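# Seat the loose fan tray and tighten both screws

## Task

Slide the half-inserted fan tray fully home in its slot, then tighten both of its screws; only a gentle press on each screw is needed because turning is what fastens it. At the end the other slot must look exactly as it did at the start, and any remaining fan trays must stand upright on the antistatic (ESD) tray on the shelf. The ticket and two service-guide pages are supplied as work order pages 1 to 3. Stay within the switch's slots, the shelf beneath them and the space above and between; the ESD tray is not fixed to the shelf.

## Robot and tools

Robot: two arms, left_arm and right_arm, each with a two-finger gripper. Bases in the scene frame: left_arm at (+0.076, +0.226, +1.161) m, quat_wxyz (+0.876, -0.334, +0.124, -0.325); right_arm at (+0.076, -0.226, +1.161) m, quat_wxyz (+0.876, +0.334, +0.124, +0.325). Joint ranges in rad, base to gripper: waist -2.880 to 2.880, shoulder 0.000 to 3.142, elbow 0.000 to 3.019 (straight at 2.964), wrist pitch -1.693 to 1.571, wrist yaw -1.571 to 1.571, wrist roll -2.094 to 2.094.

Scene frame: origin on the floor (z = 0) under the middle of the robot's foot; +x is where the robot faces, +z is up, +y is toward left_arm (the robot's own left, not the image's left). Only the floor height is known; the switch and shelf may sit at an angle. Each gripper's fingers point along its own +z and spread along its own y. end_effector_position is the spot between the pads, roughly 1 cm back from the tips. Printed positions and orientations can be wrong by a few cm, worse at long reach.

Command row (used by execute_actions and move): always 14 numbers, each in [-1, 1]: dx, dy, dz, rx, ry, rz, opening for left_arm, then the same seven for right_arm, even if one arm stays still. dx..rz are an offset, not a pose, measured from that arm's Hand target as it stood when the action or move began, along scene-frame axes; rotation is about the Hand target's position and rx, ry, rz form one rotation vector. Scale: 1.0 = 0.6 m or 180 degrees. A translation longer than 1.0 may be shortened along its direction. Opening is absolute: +1 fully open (0.094 m), -1 closed. Sending six zeros re-commands the current Hand target; the opening number is always obeyed, so repeat the present opening to leave a gripper alone. Orientation commands are clipped to 40 degrees from the measured orientation each step.

execute_actions(actions, cameras): actions is a list of actions; each action is up to 15 rows, one per 1/30 s step; a short action repeats its final row until 15 steps. Every row in one action counts from the same start pose, and the next action starts from the new Hand target, so repeating an offset adds it again. Images return only if actions is empty or cameras asks for them.

move(target, speed, blend, opening_speed, grip_force, blocking, cameras): drives each gripper on a straight line toward target, which is one 14-number row or a list of up to 15 rows, all offsets from the same starting Hand targets. speed: m/s, 0.002 to 4.3, default 0.25 (turn rate up to twice that in rad/s); one value or one per target. blend: metres of corner rounding per target, 0 means stop at each. opening_speed: per second on the -1..+1 scale, at least 0.2. grip_force: newtons per pad, 10 to 50 (50 = full), persists; lower forces close slowly. blocking=false returns after about 0.5 s while motion continues. Paths last at least 0.5 s and are cut at 10 s; they do not avoid obstacles or the other arm. Fast moves overshoot and hit harder; aiming far past a contact presses harder. Avoid paths near an arm's own base. The extra 'move:' line reports done, off_target, moving, held or fault, plus limits such as paced or held. Done means within 10 mm and 2 degrees.

wait(seconds 0 to 10, cameras): let time pass holding commands. stop(cameras): brake a running move. zoom_image(camera, region [x0,y0,x1,y1] in pixels, at most 504x504): enlarge part of the latest image of cam_head_left, cam_head_right, cam_left_wrist or cam_right_wrist (all 896x504). show_instructions(): shows the work order pages. finished_scene(scene=1): ends the scene irreversibly; the result must hold without the robot.

Results: end_effector_position (m) and quat_wxyz per arm; Hand target (last commanded pose after clipping, the base for next offsets); Tool commands; grip_measured (opening on the command scale, a few mm off); grip_effort_nm (motor effort, negative = closing, not a pad force); Joint positions (last = opening in m), joint velocities, joint torques (torques 3 and 4 wrap at ±28 N m), motor temperatures, actions left; actions calls also list step positions. Grippers often rest a few cm short of the target due to friction or weight; another action, even zeros, re-requests it, or send the gap as an offset.

Cautions: do not knock anything out of the work area or let it fall; no slams or hard shoves, especially on fixed or heavy things; keep the arms, grippers and wrist cameras from hitting or squeezing each other (the clearance check does not cover grippers). To end a push, command back past the gripper. Close slowly on fragile parts; to release, command well above grip_measured. Holding loads, stretching out or pushing at unreachable poses heats motors: MOTOR HOT appears at 85 °C and at 100 °C that arm drops for 30 to 60 s or more. Each action is 0.5 s; time spent thinking also runs the clock.

Each tool is called as name([rows], argument=value, ...), one row to a line, values as JSON.

Reference images:

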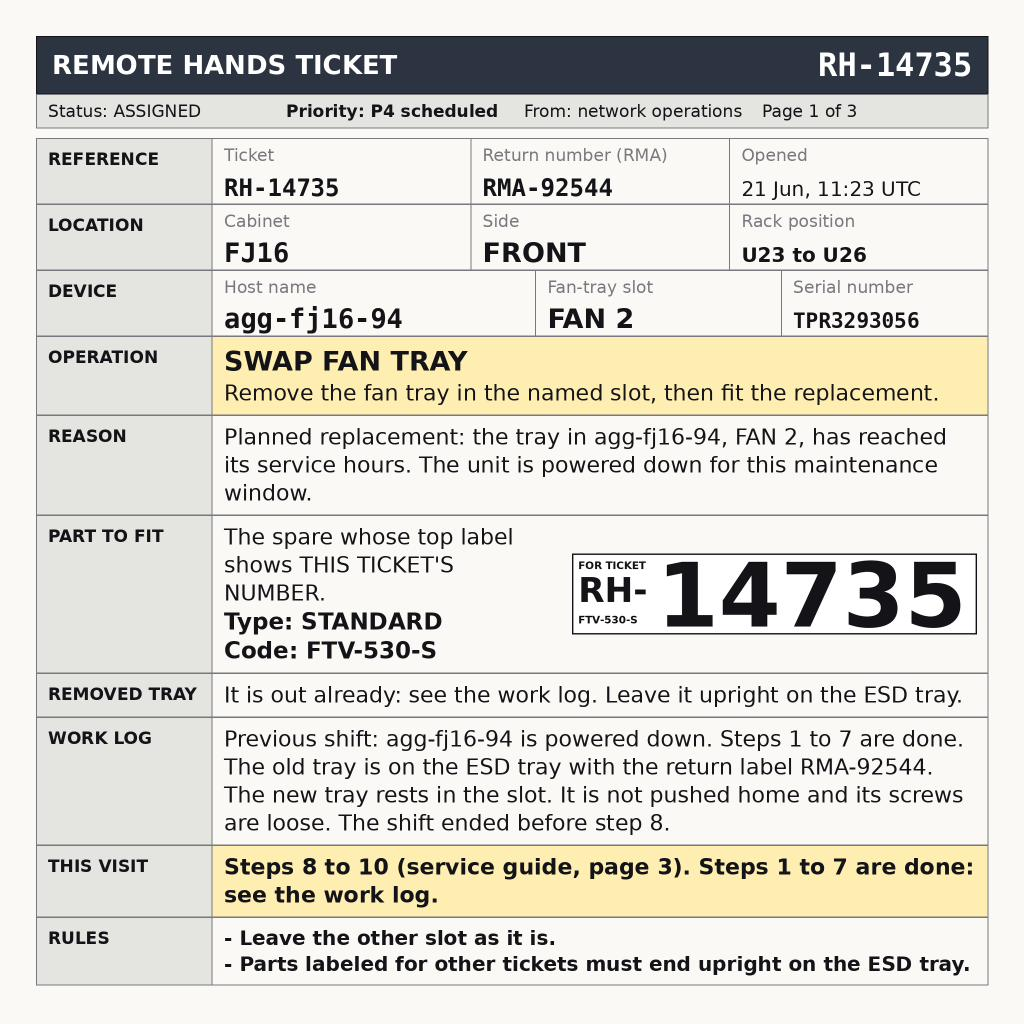

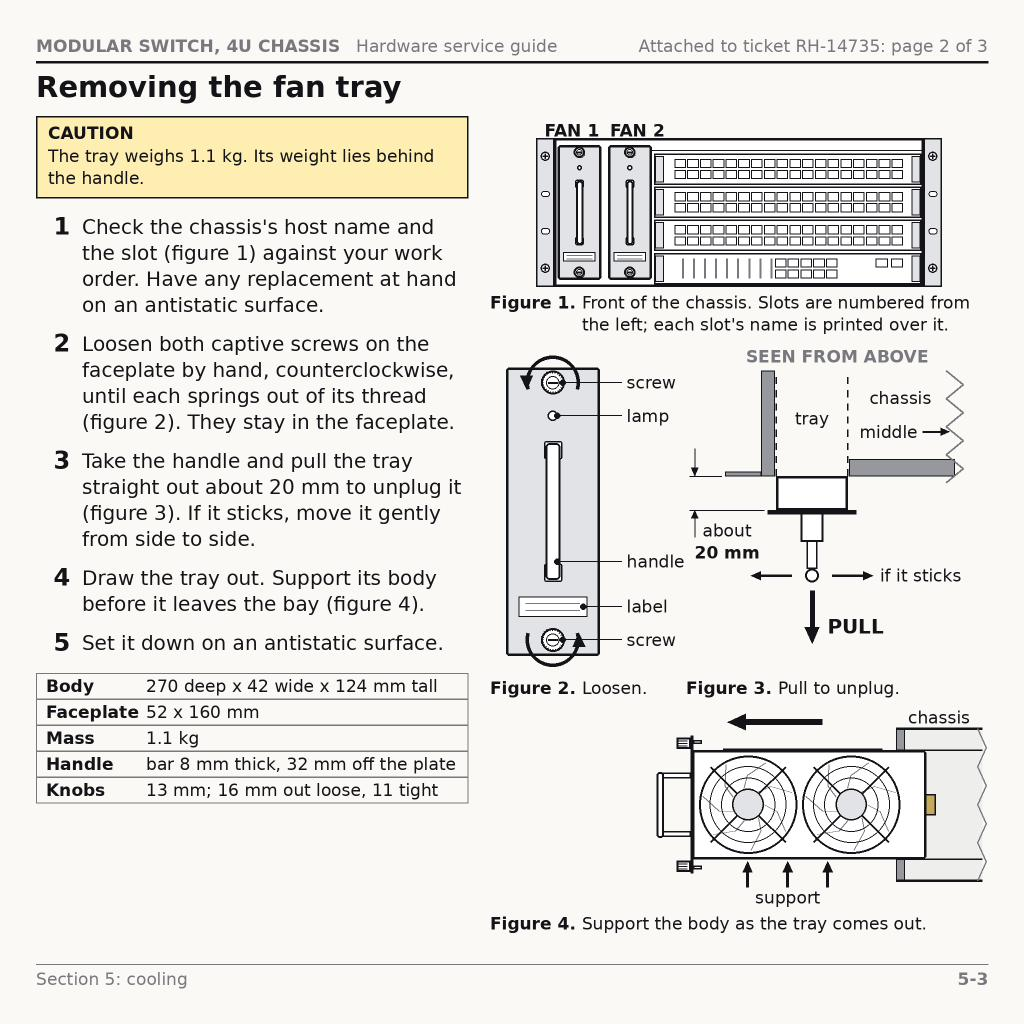

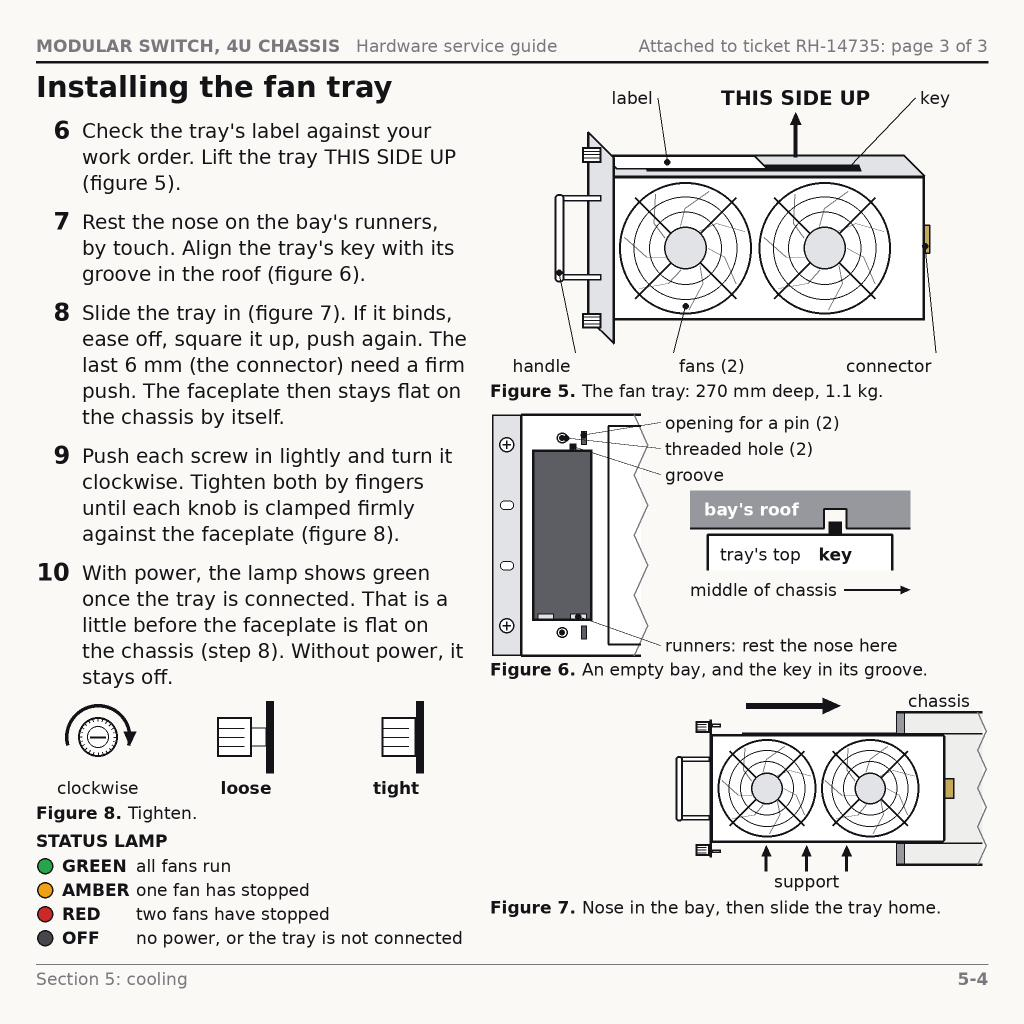

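## Session

execute_actions(actions=[])

Scene clock: 0.00 s.
left_arm: end_effector_position=(+0.6304, +0.0474, +1.0428) grip_measured=+1.000 grip_effort_nm=n/a end_effector_quat_wxyz=(+0.101, +0.603, +0.790, -0.048) | right_arm: end_effector_position=(+0.6211, -0.3678, +0.9998) grip_measured=+1.000 grip_effort_nm=n/a end_effector_quat_wxyz=(+0.275, -0.501, +0.802, +0.176)
Joint positions: left_arm=[0.285 1.806 1.202 -0.533 -0.529 1.074 0.094] | right_arm=[-1.057 1.47 1.107 -0.56 -0.331 -1.578 0.094]
Joint velocities: within noise
Joint torques (N m): no reading
Motor temperatures (°C): left_arm=[35 35 31 34 30 31 32] | right_arm=[30 33 33 31 37 33 33]
Heat: left arm: hottest waist 35 °C; right arm: hottest wrist yaw 37 °C.
Hand target: left_arm +0.6376, +0.0476, +1.0453; +0.106, +0.599, +0.792, -0.046 | right_arm +0.6239, -0.3700, +0.9975; +0.274, -0.500, +0.802, +0.175
Tool commands: left_gripper/opening=+1.0 right_gripper/opening=+1.0

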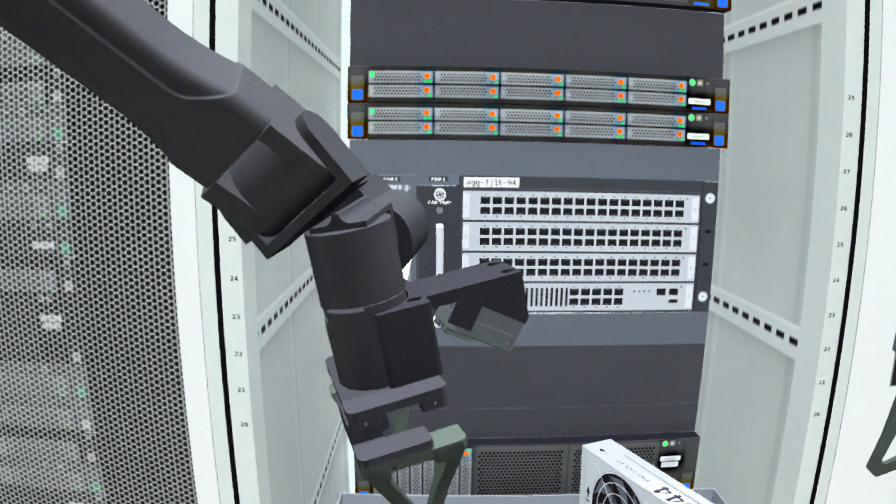

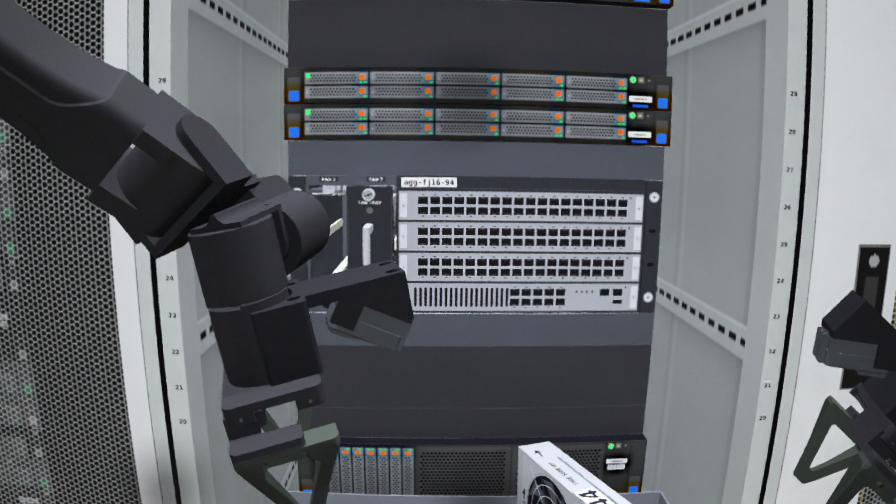

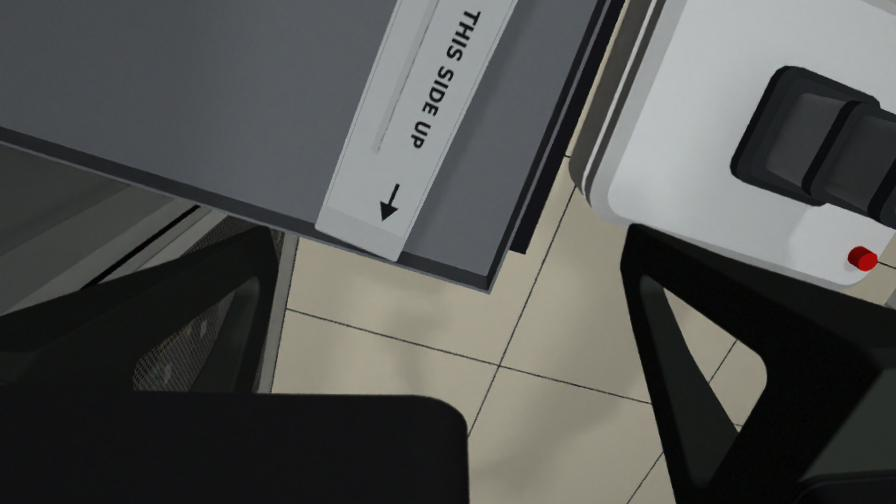

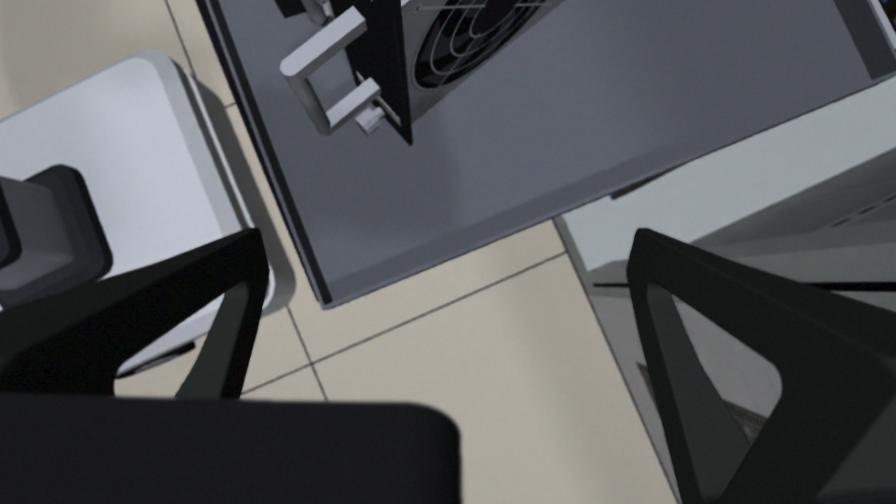

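zoom_image(camera="cam_head_right", region=[270, 150, 470, 350])

zoom_image(camera="cam_head_left", region=[340, 150, 560, 350])

Scaled by 2.520 from the camera's 896x504 image, which has a finer 1280x720 frame.

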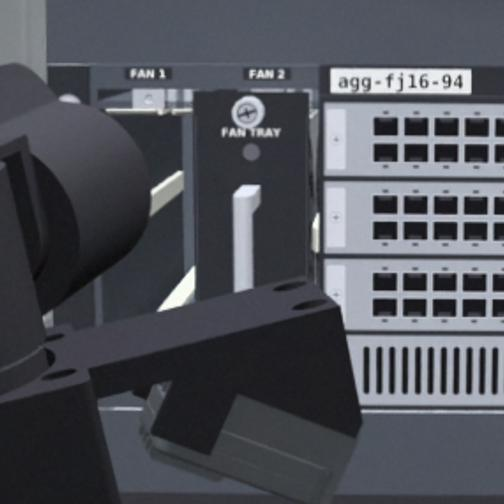

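Scaled by 2.291 from the camera's 896x504 image, which has a finer 1280x720 frame.

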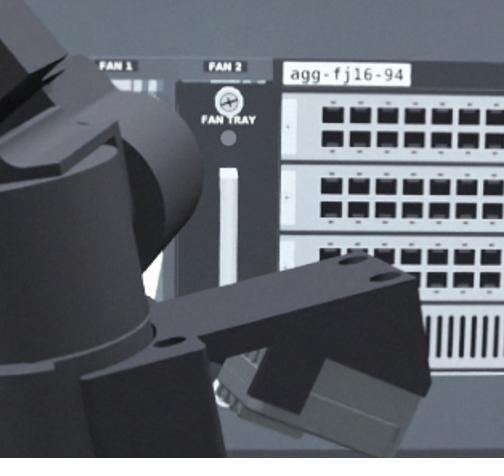

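move(target=[-0.229,0.254,0.208,-0.284,-0.353,0.332,1,0,0,0,0,0,0,1], cameras=["all"])

Scene clock: 28.73 s.
left_arm: end_effector_position=(+0.5004, +0.1938, +1.1672) grip_measured=+1.000 grip_effort_nm=0.02 end_effector_quat_wxyz=(+0.618, +0.068, +0.781, -0.056) | right_arm: end_effector_position=(+0.6211, -0.3678, +0.9998) grip_measured=+1.000 grip_effort_nm=-0.01 end_effector_quat_wxyz=(+0.275, -0.501, +0.802, +0.176)
Joint positions: left_arm=[0.448 1.552 0.145 1.568 -0.108 0.633 0.094] | right_arm=[-1.057 1.47 1.107 -0.56 -0.331 -1.578 0.094]
Joint torques (N m): left_arm=[-2.49 -7 -0.59 1.63 0.35 -0.13] | right_arm=[5.3 -15.44 5.39 0.18 -0.54 0.02]
Heat: left arm: hottest waist 36 °C; right arm: hottest wrist yaw 36 °C.
Hand target: left_arm +0.5002, +0.1999, +1.1701; +0.707, +0.000, +0.707, +0.000 | right_arm +0.6239, -0.3700, +0.9975; +0.274, -0.500, +0.802, +0.175
Off the commanded pose: left_arm 0.007 m, 17 deg | right_arm 0.004 m, 0 deg.
joint sent to its limit (left arm) — joint 4 (wrist pitch), upper limit. The joint targets are off in orientation, not in position.
move: off_target (left_arm)

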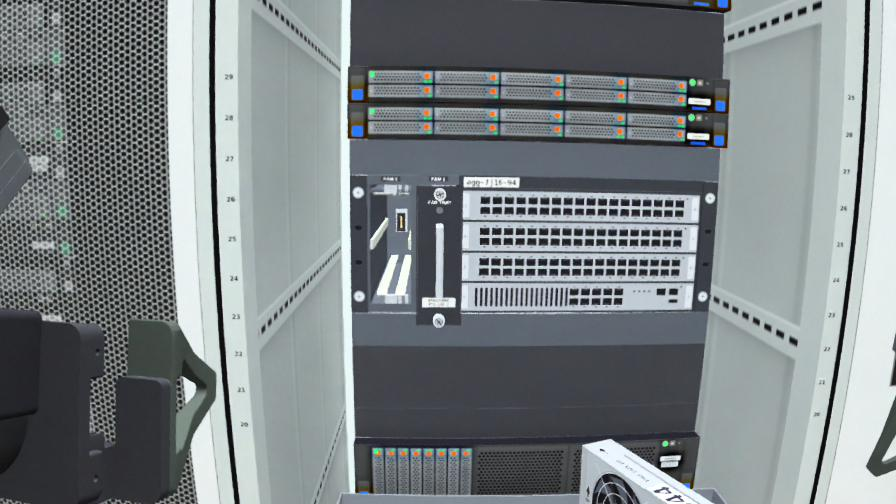

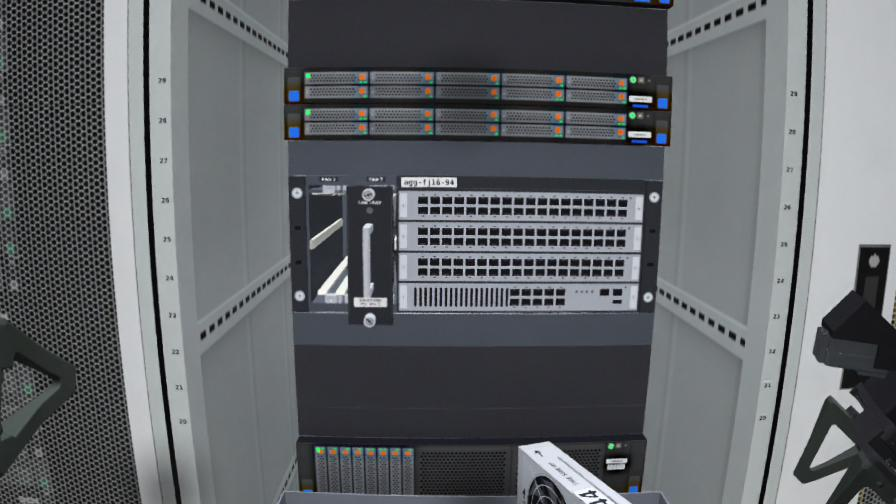

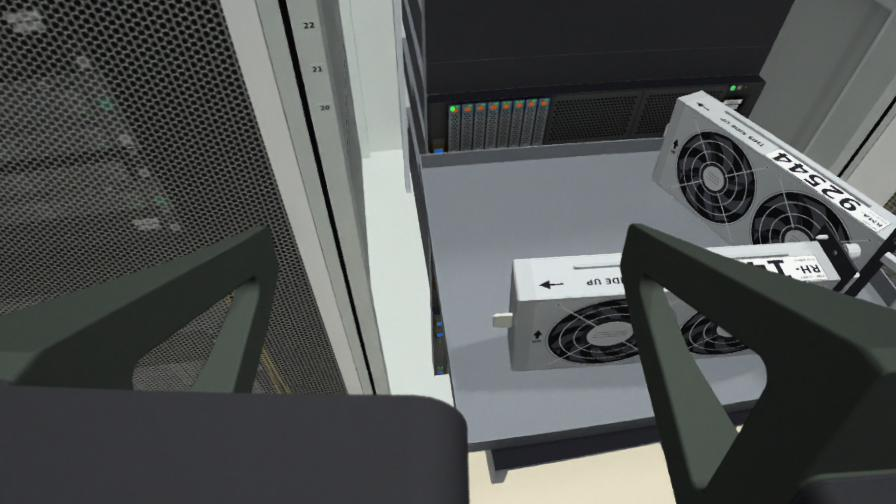

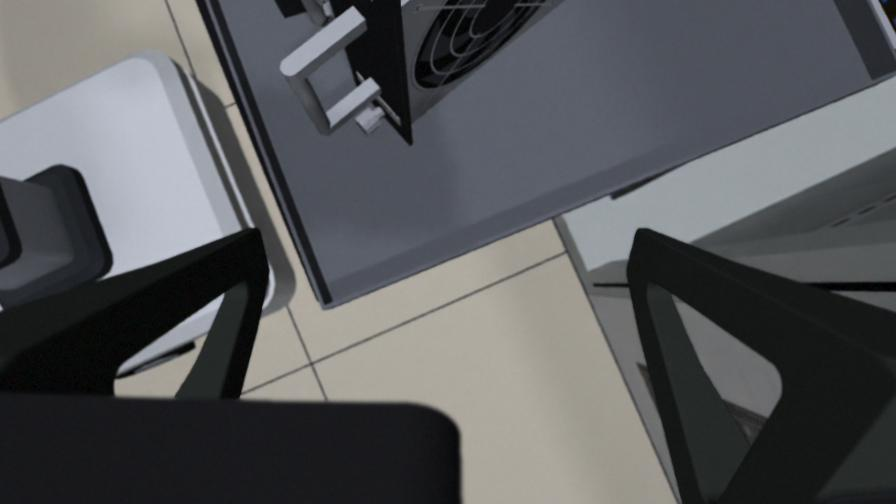

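move(target=[0.267,-0.2,0.05,0,0,0,1,0,0,0,0,0,0,1], cameras=["all"])

Scene clock: 49.93 s.
left_arm: end_effector_position=(+0.6590, +0.0829, +1.1969) grip_measured=+1.000 grip_effort_nm=0.01 end_effector_quat_wxyz=(+0.681, +0.015, +0.732, -0.020) | right_arm: end_effector_position=(+0.6211, -0.3678, +0.9998) grip_measured=+1.000 grip_effort_nm=0.00 end_effector_quat_wxyz=(+0.275, -0.501, +0.802, +0.176)
Joint positions: left_arm=[0.228 1.865 0.678 1.57 -0.319 0.714 0.094] | right_arm=[-1.057 1.47 1.107 -0.56 -0.331 -1.578 0.094]
Joint torques (N m): left_arm=[-8 -9.05 3.23 1.4 0.4 0.15] | right_arm=[5.19 -15.56 5.49 0.2 -0.55 0]
Heat: left arm: hottest shoulder 36 °C; right arm: hottest shoulder 36 °C.
Hand target: left_arm +0.6604, +0.0801, +1.2002; +0.707, +0.000, +0.707, +0.000 | right_arm +0.6239, -0.3700, +0.9975; +0.274, -0.500, +0.802, +0.175
Off the commanded pose: left_arm 0.005 m, 5 deg | right_arm 0.004 m, 0 deg.
joint sent to its limit (left arm) — joint 4 (wrist pitch), upper limit. The joint targets are off in orientation, not in position.
move: off_target (left_arm)

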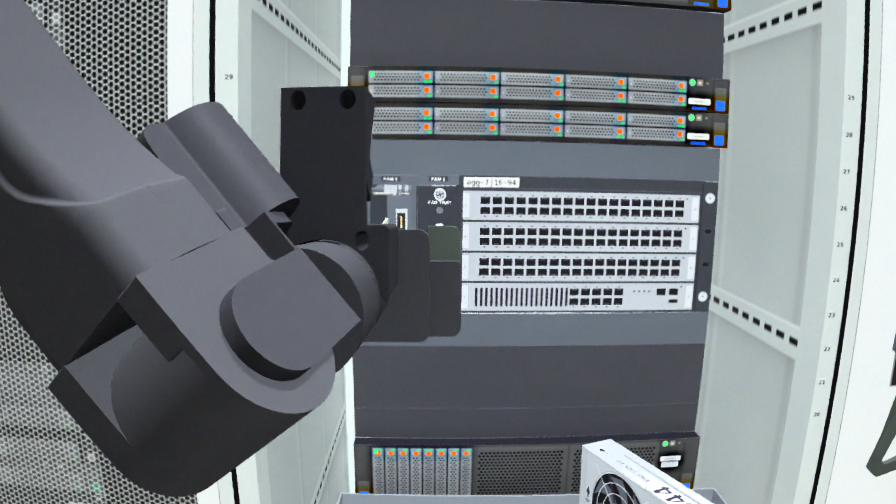

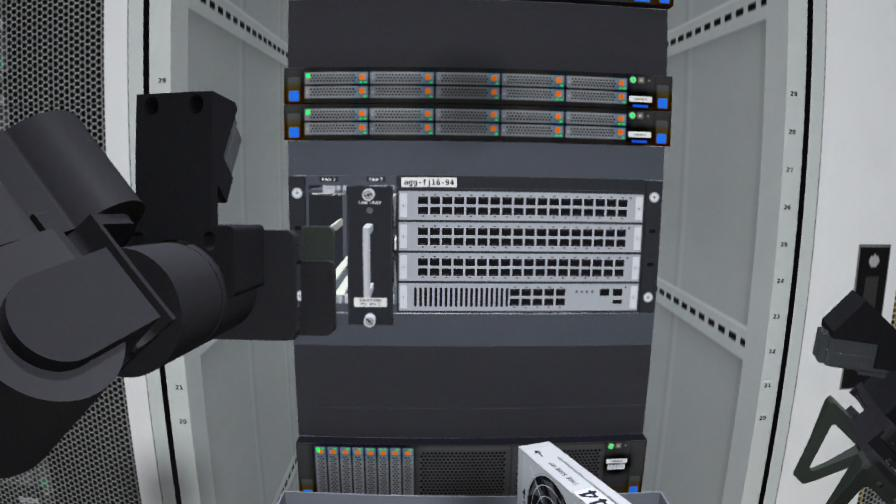

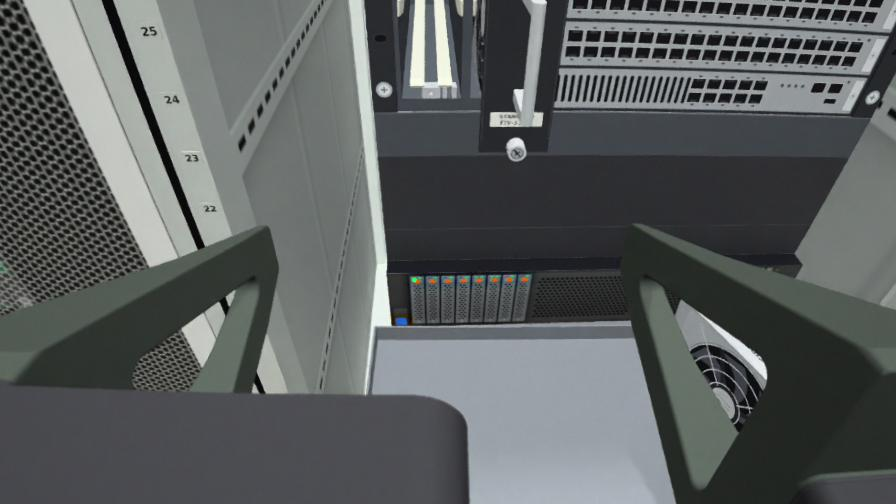

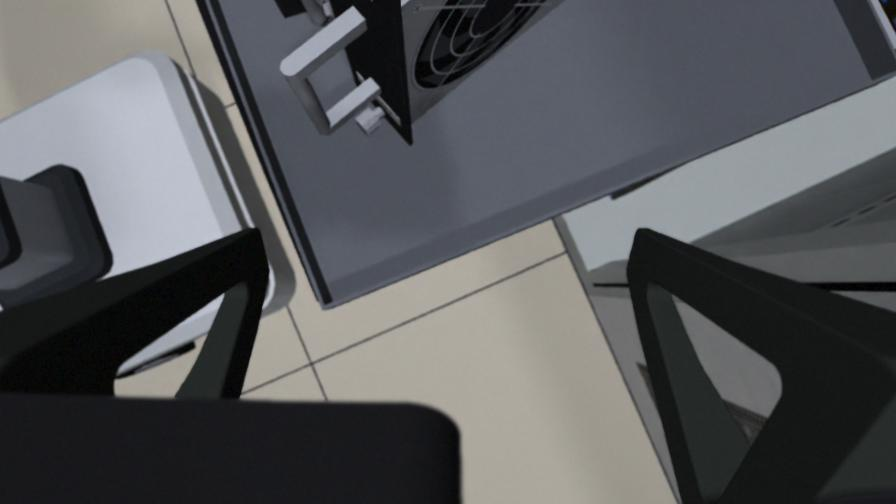

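move(target=[0.0833,-0.0833,0.0,0,0,0,1,0,0,0,0,0,0,1], cameras=["all"])

Scene clock: 61.53 s.
left_arm: end_effector_position=(+0.7063, +0.0330, +1.1945) grip_measured=+1.000 grip_effort_nm=0.01 end_effector_quat_wxyz=(+0.698, +0.005, +0.716, -0.006) | right_arm: end_effector_position=(+0.6211, -0.3678, +0.9998) grip_measured=+1.000 grip_effort_nm=-0.01 end_effector_quat_wxyz=(+0.275, -0.501, +0.802, +0.176)
Joint positions: left_arm=[0.19 2.016 0.893 1.572 -0.348 0.754 0.094] | right_arm=[-1.057 1.47 1.107 -0.56 -0.331 -1.578 0.094]
Joint torques (N m): left_arm=[-9.52 -10.75 4.51 1.29 0.38 0.14] | right_arm=[5.42 -15.44 5.44 0.14 -0.55 0.01]
Heat: left arm: hottest shoulder 36 °C; right arm: hottest shoulder 37 °C.
Hand target: left_arm +0.7102, +0.0299, +1.2002; +0.707, +0.000, +0.707, +0.000 | right_arm +0.6239, -0.3700, +0.9975; +0.274, -0.500, +0.802, +0.175
Off the commanded pose: left_arm 0.008 m, 2 deg | right_arm 0.004 m, 0 deg.
joint sent to its limit (left arm) — joint 4 (wrist pitch), upper limit. The joint targets still meet the commanded pose.
move: done

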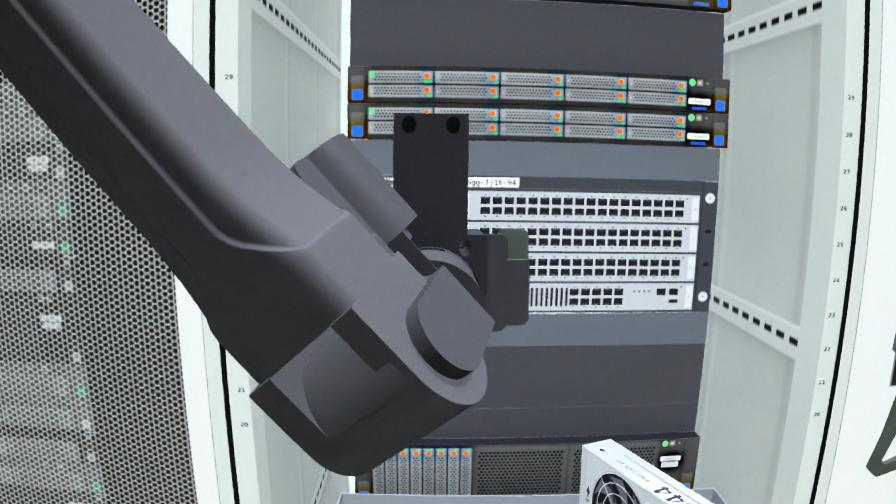

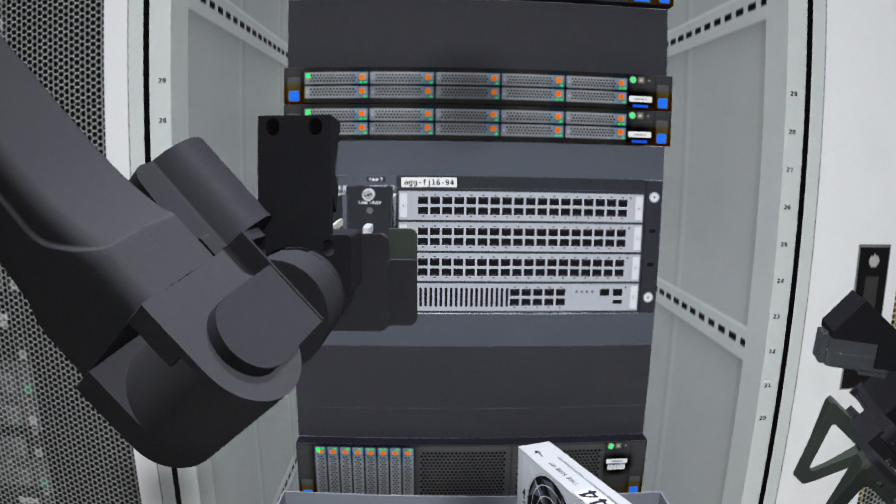

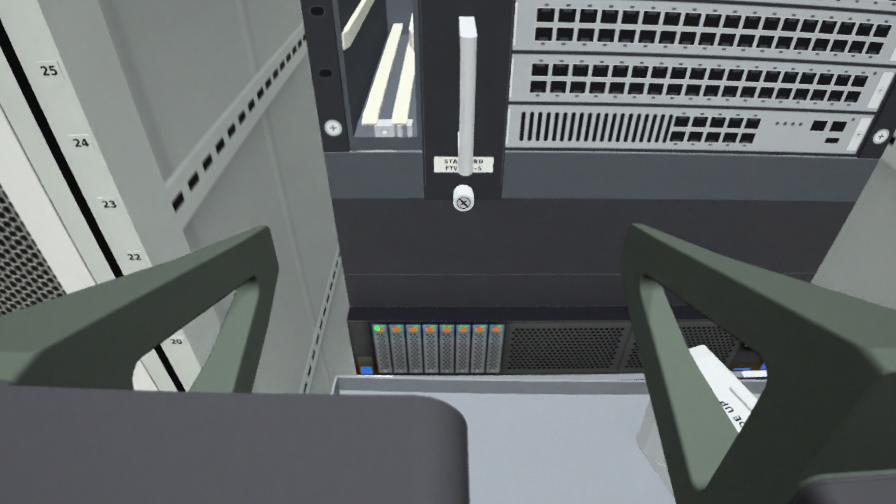

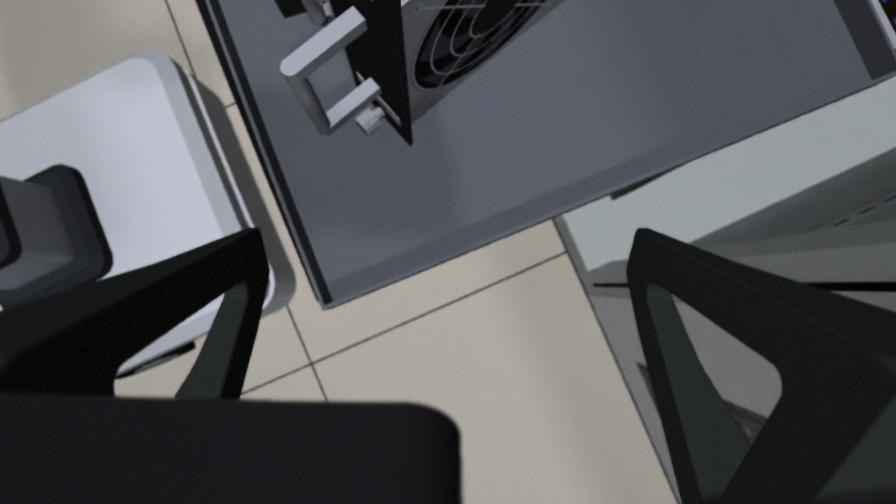

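move(target=[0.1,-0.015,-0.005,0,0,0,-0.2,0,0,0,0,0,0,1], cameras=["all"])

Scene clock: 87.23 s.
left_arm: end_effector_position=(+0.7632, +0.0210, +1.2059) grip_measured=-0.198 grip_effort_nm=-0.11 end_effector_quat_wxyz=(+0.710, -0.001, +0.705, -0.004) | right_arm: end_effector_position=(+0.6211, -0.3678, +0.9998) grip_measured=+1.000 grip_effort_nm=-0.01 end_effector_quat_wxyz=(+0.275, -0.501, +0.802, +0.176)
Joint positions: left_arm=[0.201 2.044 1.061 1.462 -0.324 0.755 0.038] | right_arm=[-1.057 1.47 1.107 -0.56 -0.331 -1.578 0.094]
Joint torques (N m): left_arm=[-8.7 -11.75 5.9 0.54 0.54 0] | right_arm=[4.95 -15.38 5.5 0.14 -0.55 0]
Heat: left arm: hottest waist 36 °C; right arm: hottest shoulder 37 °C.
Hand target: left_arm +0.7703, +0.0210, +1.1971; +0.707, +0.000, +0.707, +0.000 | right_arm +0.6239, -0.3700, +0.9975; +0.274, -0.500, +0.802, +0.175
Off the commanded pose: left_arm 0.011 m, 1 deg | right_arm 0.004 m, 0 deg.
move: off_target (left_arm)

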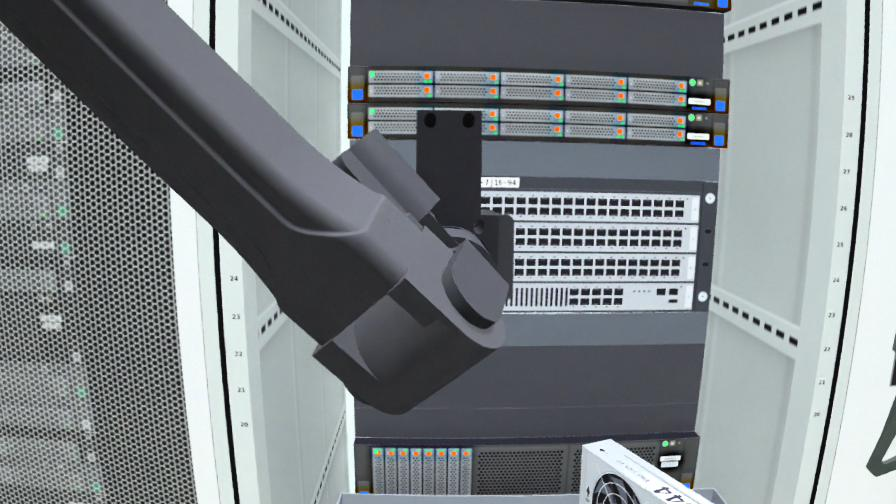

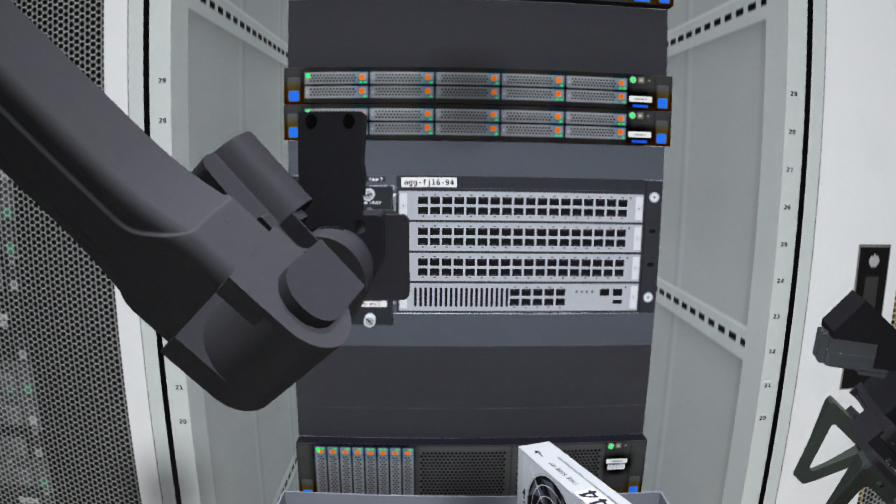

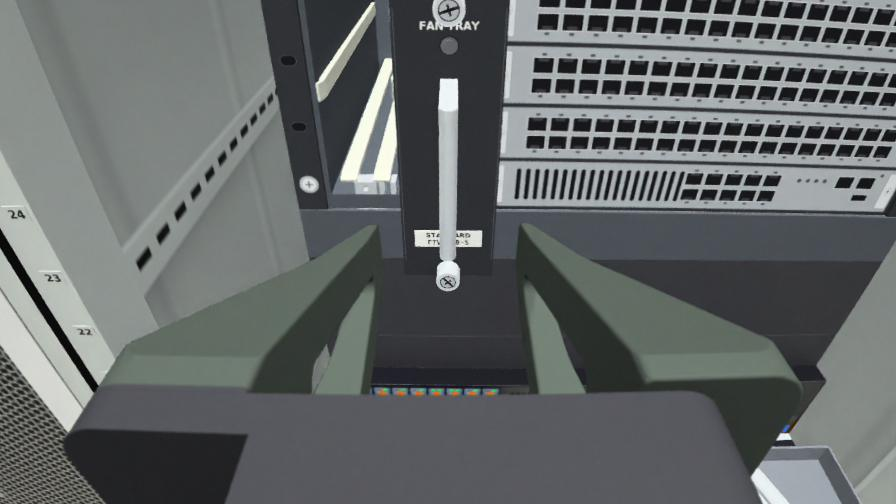

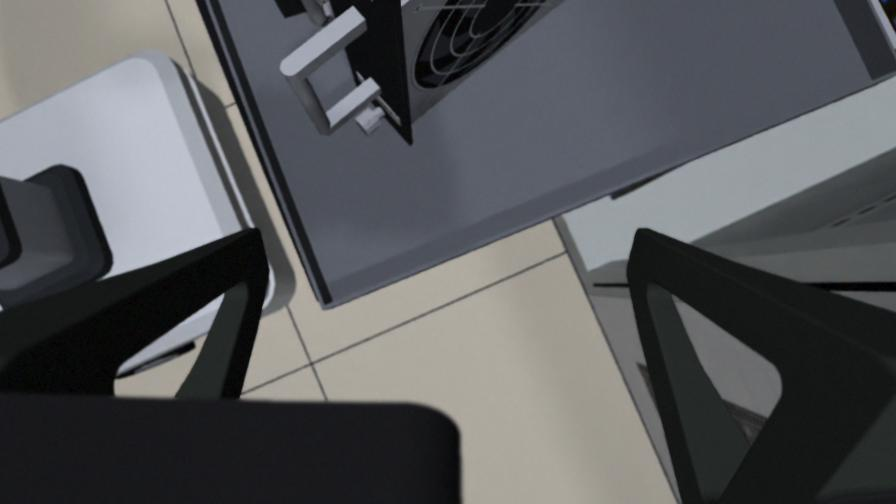

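move(target=[0.06,0,-0.02,0,0,0,-0.2,0,0,0,0,0,0,1], cameras=["cam_head_left","cam_head_right","cam_left_wrist"])

Scene clock: 99.47 s.
left_arm: end_effector_position=(+0.7981, +0.0224, +1.1917) grip_measured=-0.198 grip_effort_nm=-0.11 end_effector_quat_wxyz=(+0.708, +0.005, +0.706, +0.002) | right_arm: end_effector_position=(+0.6211, -0.3678, +0.9998) grip_measured=+1.000 grip_effort_nm=-0.01 end_effector_quat_wxyz=(+0.275, -0.501, +0.802, +0.176)
Joint positions: left_arm=[0.238 2.078 1.16 1.388 -0.294 0.753 0.038] | right_arm=[-1.057 1.47 1.107 -0.56 -0.331 -1.578 0.094]
Joint torques (N m): left_arm=[-9.99 -12.4 6.65 0.32 0.54 -0.19] | right_arm=[5.19 -15.38 5.5 0.17 -0.56 0.01]
Heat: left arm: hottest waist 36 °C; right arm: hottest shoulder 37 °C.
Hand target: left_arm +0.8063, +0.0210, +1.1851; +0.707, +0.000, +0.707, +0.000 | right_arm +0.6239, -0.3700, +0.9975; +0.274, -0.500, +0.802, +0.175
Off the commanded pose: left_arm 0.011 m, 1 deg | right_arm 0.004 m, 0 deg.
move: off_target (left_arm)
Images, in order (width x height): cam_head_left 896x504, cam_head_right 896x504, cam_left_wrist 896x504.

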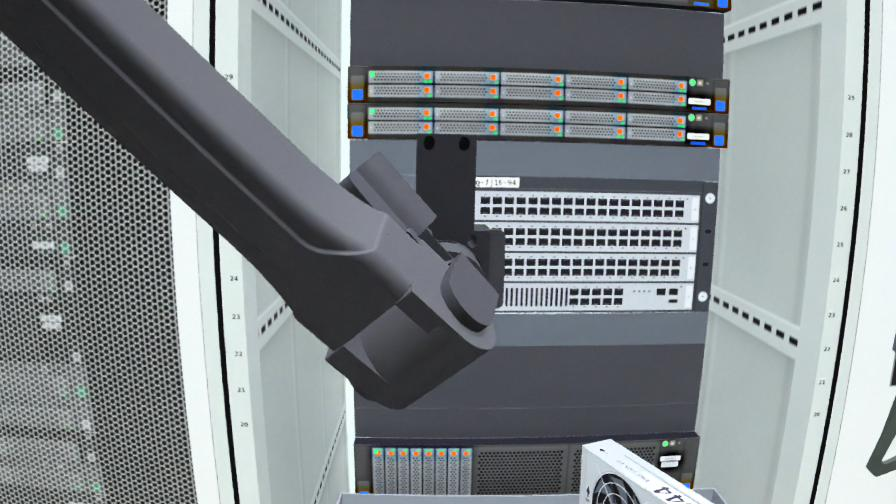

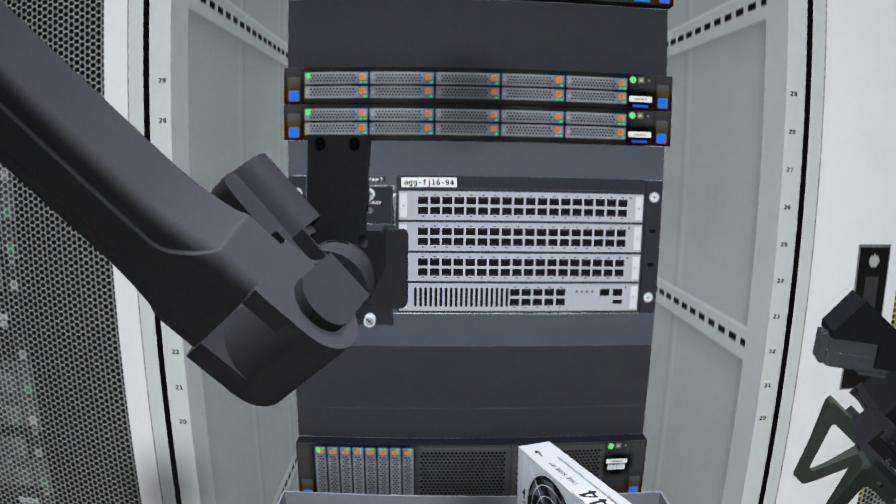

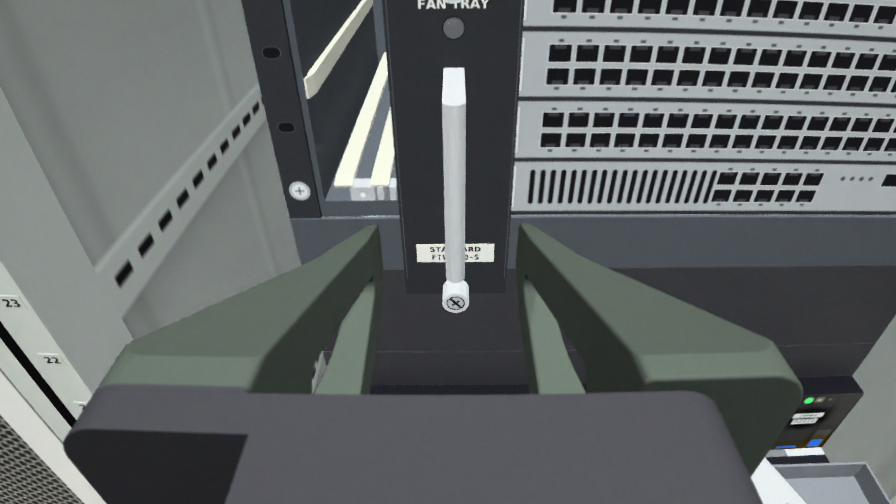

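move(target=[0.058,-0.004,-0.002,0,0,0,-0.2,0,0,0,0,0,0,1], cameras=["cam_left_wrist"])

Scene clock: 103.50 s.
left_arm: end_effector_position=(+0.8317, +0.0170, +1.1922) grip_measured=-0.198 grip_effort_nm=-0.11 end_effector_quat_wxyz=(+0.708, +0.006, +0.706, +0.000) | right_arm: end_effector_position=(+0.6211, -0.3678, +0.9998) grip_measured=+1.000 grip_effort_nm=-0.01 end_effector_quat_wxyz=(+0.275, -0.501, +0.802, +0.176)
Joint positions: left_arm=[0.249 2.104 1.265 1.306 -0.281 0.746 0.038] | right_arm=[-1.057 1.47 1.107 -0.56 -0.331 -1.578 0.094]
Joint torques (N m): left_arm=[-10.29 -13.68 7.08 0.4 0.56 -0.18] | right_arm=[5.25 -15.56 5.45 0.2 -0.54 0.02]
Heat: left arm: hottest waist 36 °C; right arm: hottest shoulder 37 °C.
Hand target: left_arm +0.8412, +0.0187, +1.1840; +0.707, +0.000, +0.707, +0.000 | right_arm +0.6239, -0.3700, +0.9975; +0.274, -0.500, +0.802, +0.175
Off the commanded pose: left_arm 0.013 m, 1 deg | right_arm 0.004 m, 0 deg.
move: off_target (left_arm)
Images, in order (width x height): cam_left_wrist 896x504.

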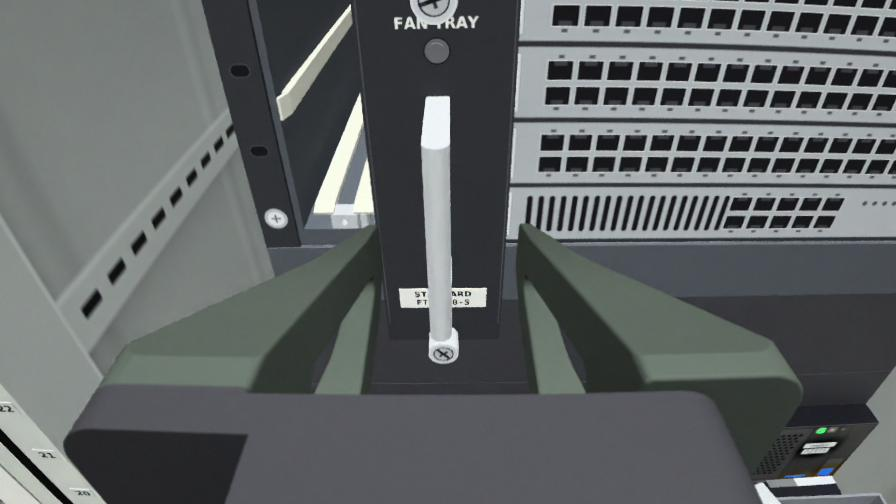

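move(target=[0.05,0.007,-0.015,0,0,0,-0.2,0,0,0,0,0,0,1], cameras=["cam_left_wrist"])

Scene clock: 108.83 s.
left_arm: end_effector_position=(+0.8615, +0.0226, +1.1815) grip_measured=-0.198 grip_effort_nm=-0.11 end_effector_quat_wxyz=(+0.707, +0.007, +0.707, +0.001) | right_arm: end_effector_position=(+0.6211, -0.3678, +0.9998) grip_measured=+1.000 grip_effort_nm=-0.01 end_effector_quat_wxyz=(+0.275, -0.501, +0.802, +0.176)
Joint positions: left_arm=[0.28 2.132 1.353 1.241 -0.256 0.734 0.038] | right_arm=[-1.057 1.47 1.107 -0.56 -0.331 -1.578 0.094]
Joint torques (N m): left_arm=[-10.4 -13.74 7.79 0.53 0.53 -0.17] | right_arm=[5.01 -15.62 5.48 0.21 -0.54 0]
Heat: left arm: hottest waist 36 °C; right arm: hottest shoulder 37 °C.
Hand target: left_arm +0.8710, +0.0227, +1.1750; +0.707, +0.000, +0.707, +0.000 | right_arm +0.6239, -0.3700, +0.9975; +0.274, -0.500, +0.802, +0.175
Off the commanded pose: left_arm 0.012 m, 1 deg | right_arm 0.004 m, 0 deg.
move: off_target (left_arm)
Images, in order (width x height): cam_left_wrist 896x504.

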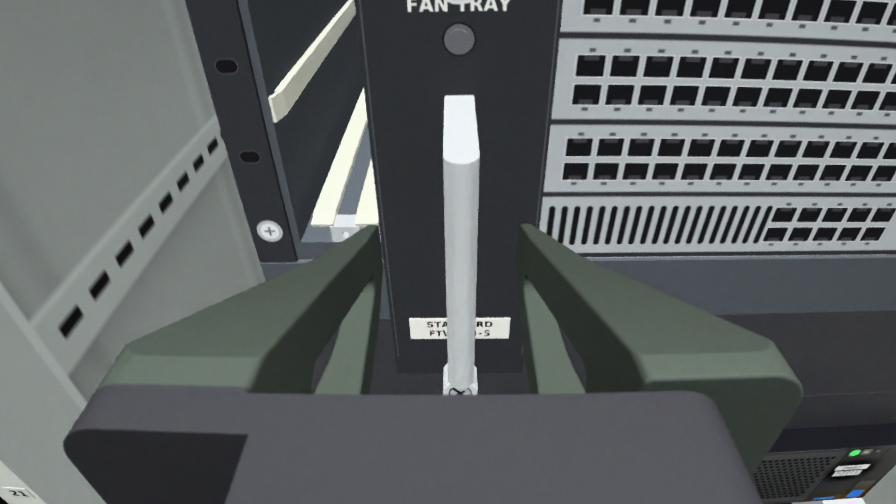

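move(target=[0.032,-0.005,0.0,0,0,0,-0.2,0,0,0,0,0,0,1], speed=0.08, cameras=["cam_left_wrist"])

Scene clock: 112.90 s.
left_arm: end_effector_position=(+0.8794, +0.0167, +1.1830) grip_measured=-0.198 grip_effort_nm=-0.11 end_effector_quat_wxyz=(+0.707, +0.007, +0.707, -0.001) | right_arm: end_effector_position=(+0.6211, -0.3678, +0.9998) grip_measured=+1.000 grip_effort_nm=-0.01 end_effector_quat_wxyz=(+0.275, -0.501, +0.802, +0.176)
Joint positions: left_arm=[0.28 2.154 1.418 1.195 -0.253 0.732 0.038] | right_arm=[-1.057 1.47 1.107 -0.56 -0.331 -1.578 0.094]
Joint torques (N m): left_arm=[-10.64 -14.21 8.13 0.59 0.55 -0.16] | right_arm=[5.3 -15.44 5.48 0.13 -0.55 0.01]
Heat: left arm: hottest waist 36 °C; right arm: hottest shoulder 37 °C.
Hand target: left_arm +0.8902, +0.0197, +1.1751; +0.707, +0.000, +0.707, +0.000 | right_arm +0.6239, -0.3700, +0.9975; +0.274, -0.500, +0.802, +0.175
Off the commanded pose: left_arm 0.014 m, 1 deg | right_arm 0.004 m, 0 deg.
move: off_target (left_arm)
Images, in order (width x height): cam_left_wrist 896x504.

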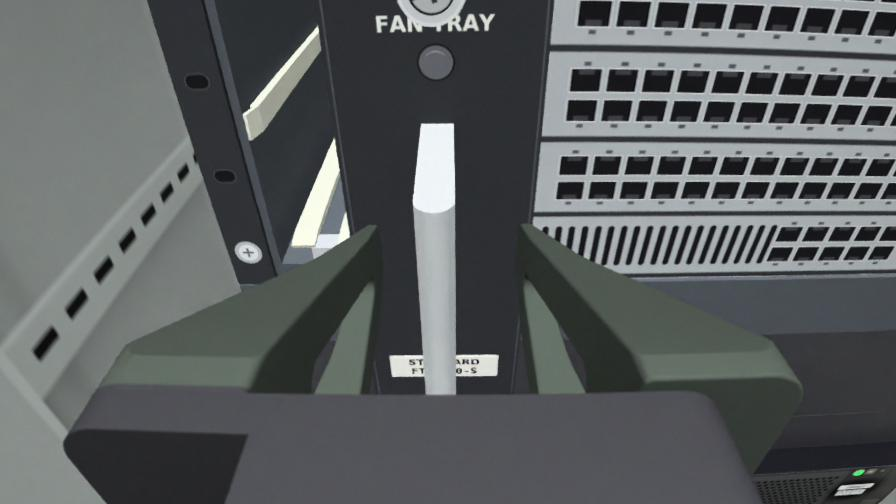

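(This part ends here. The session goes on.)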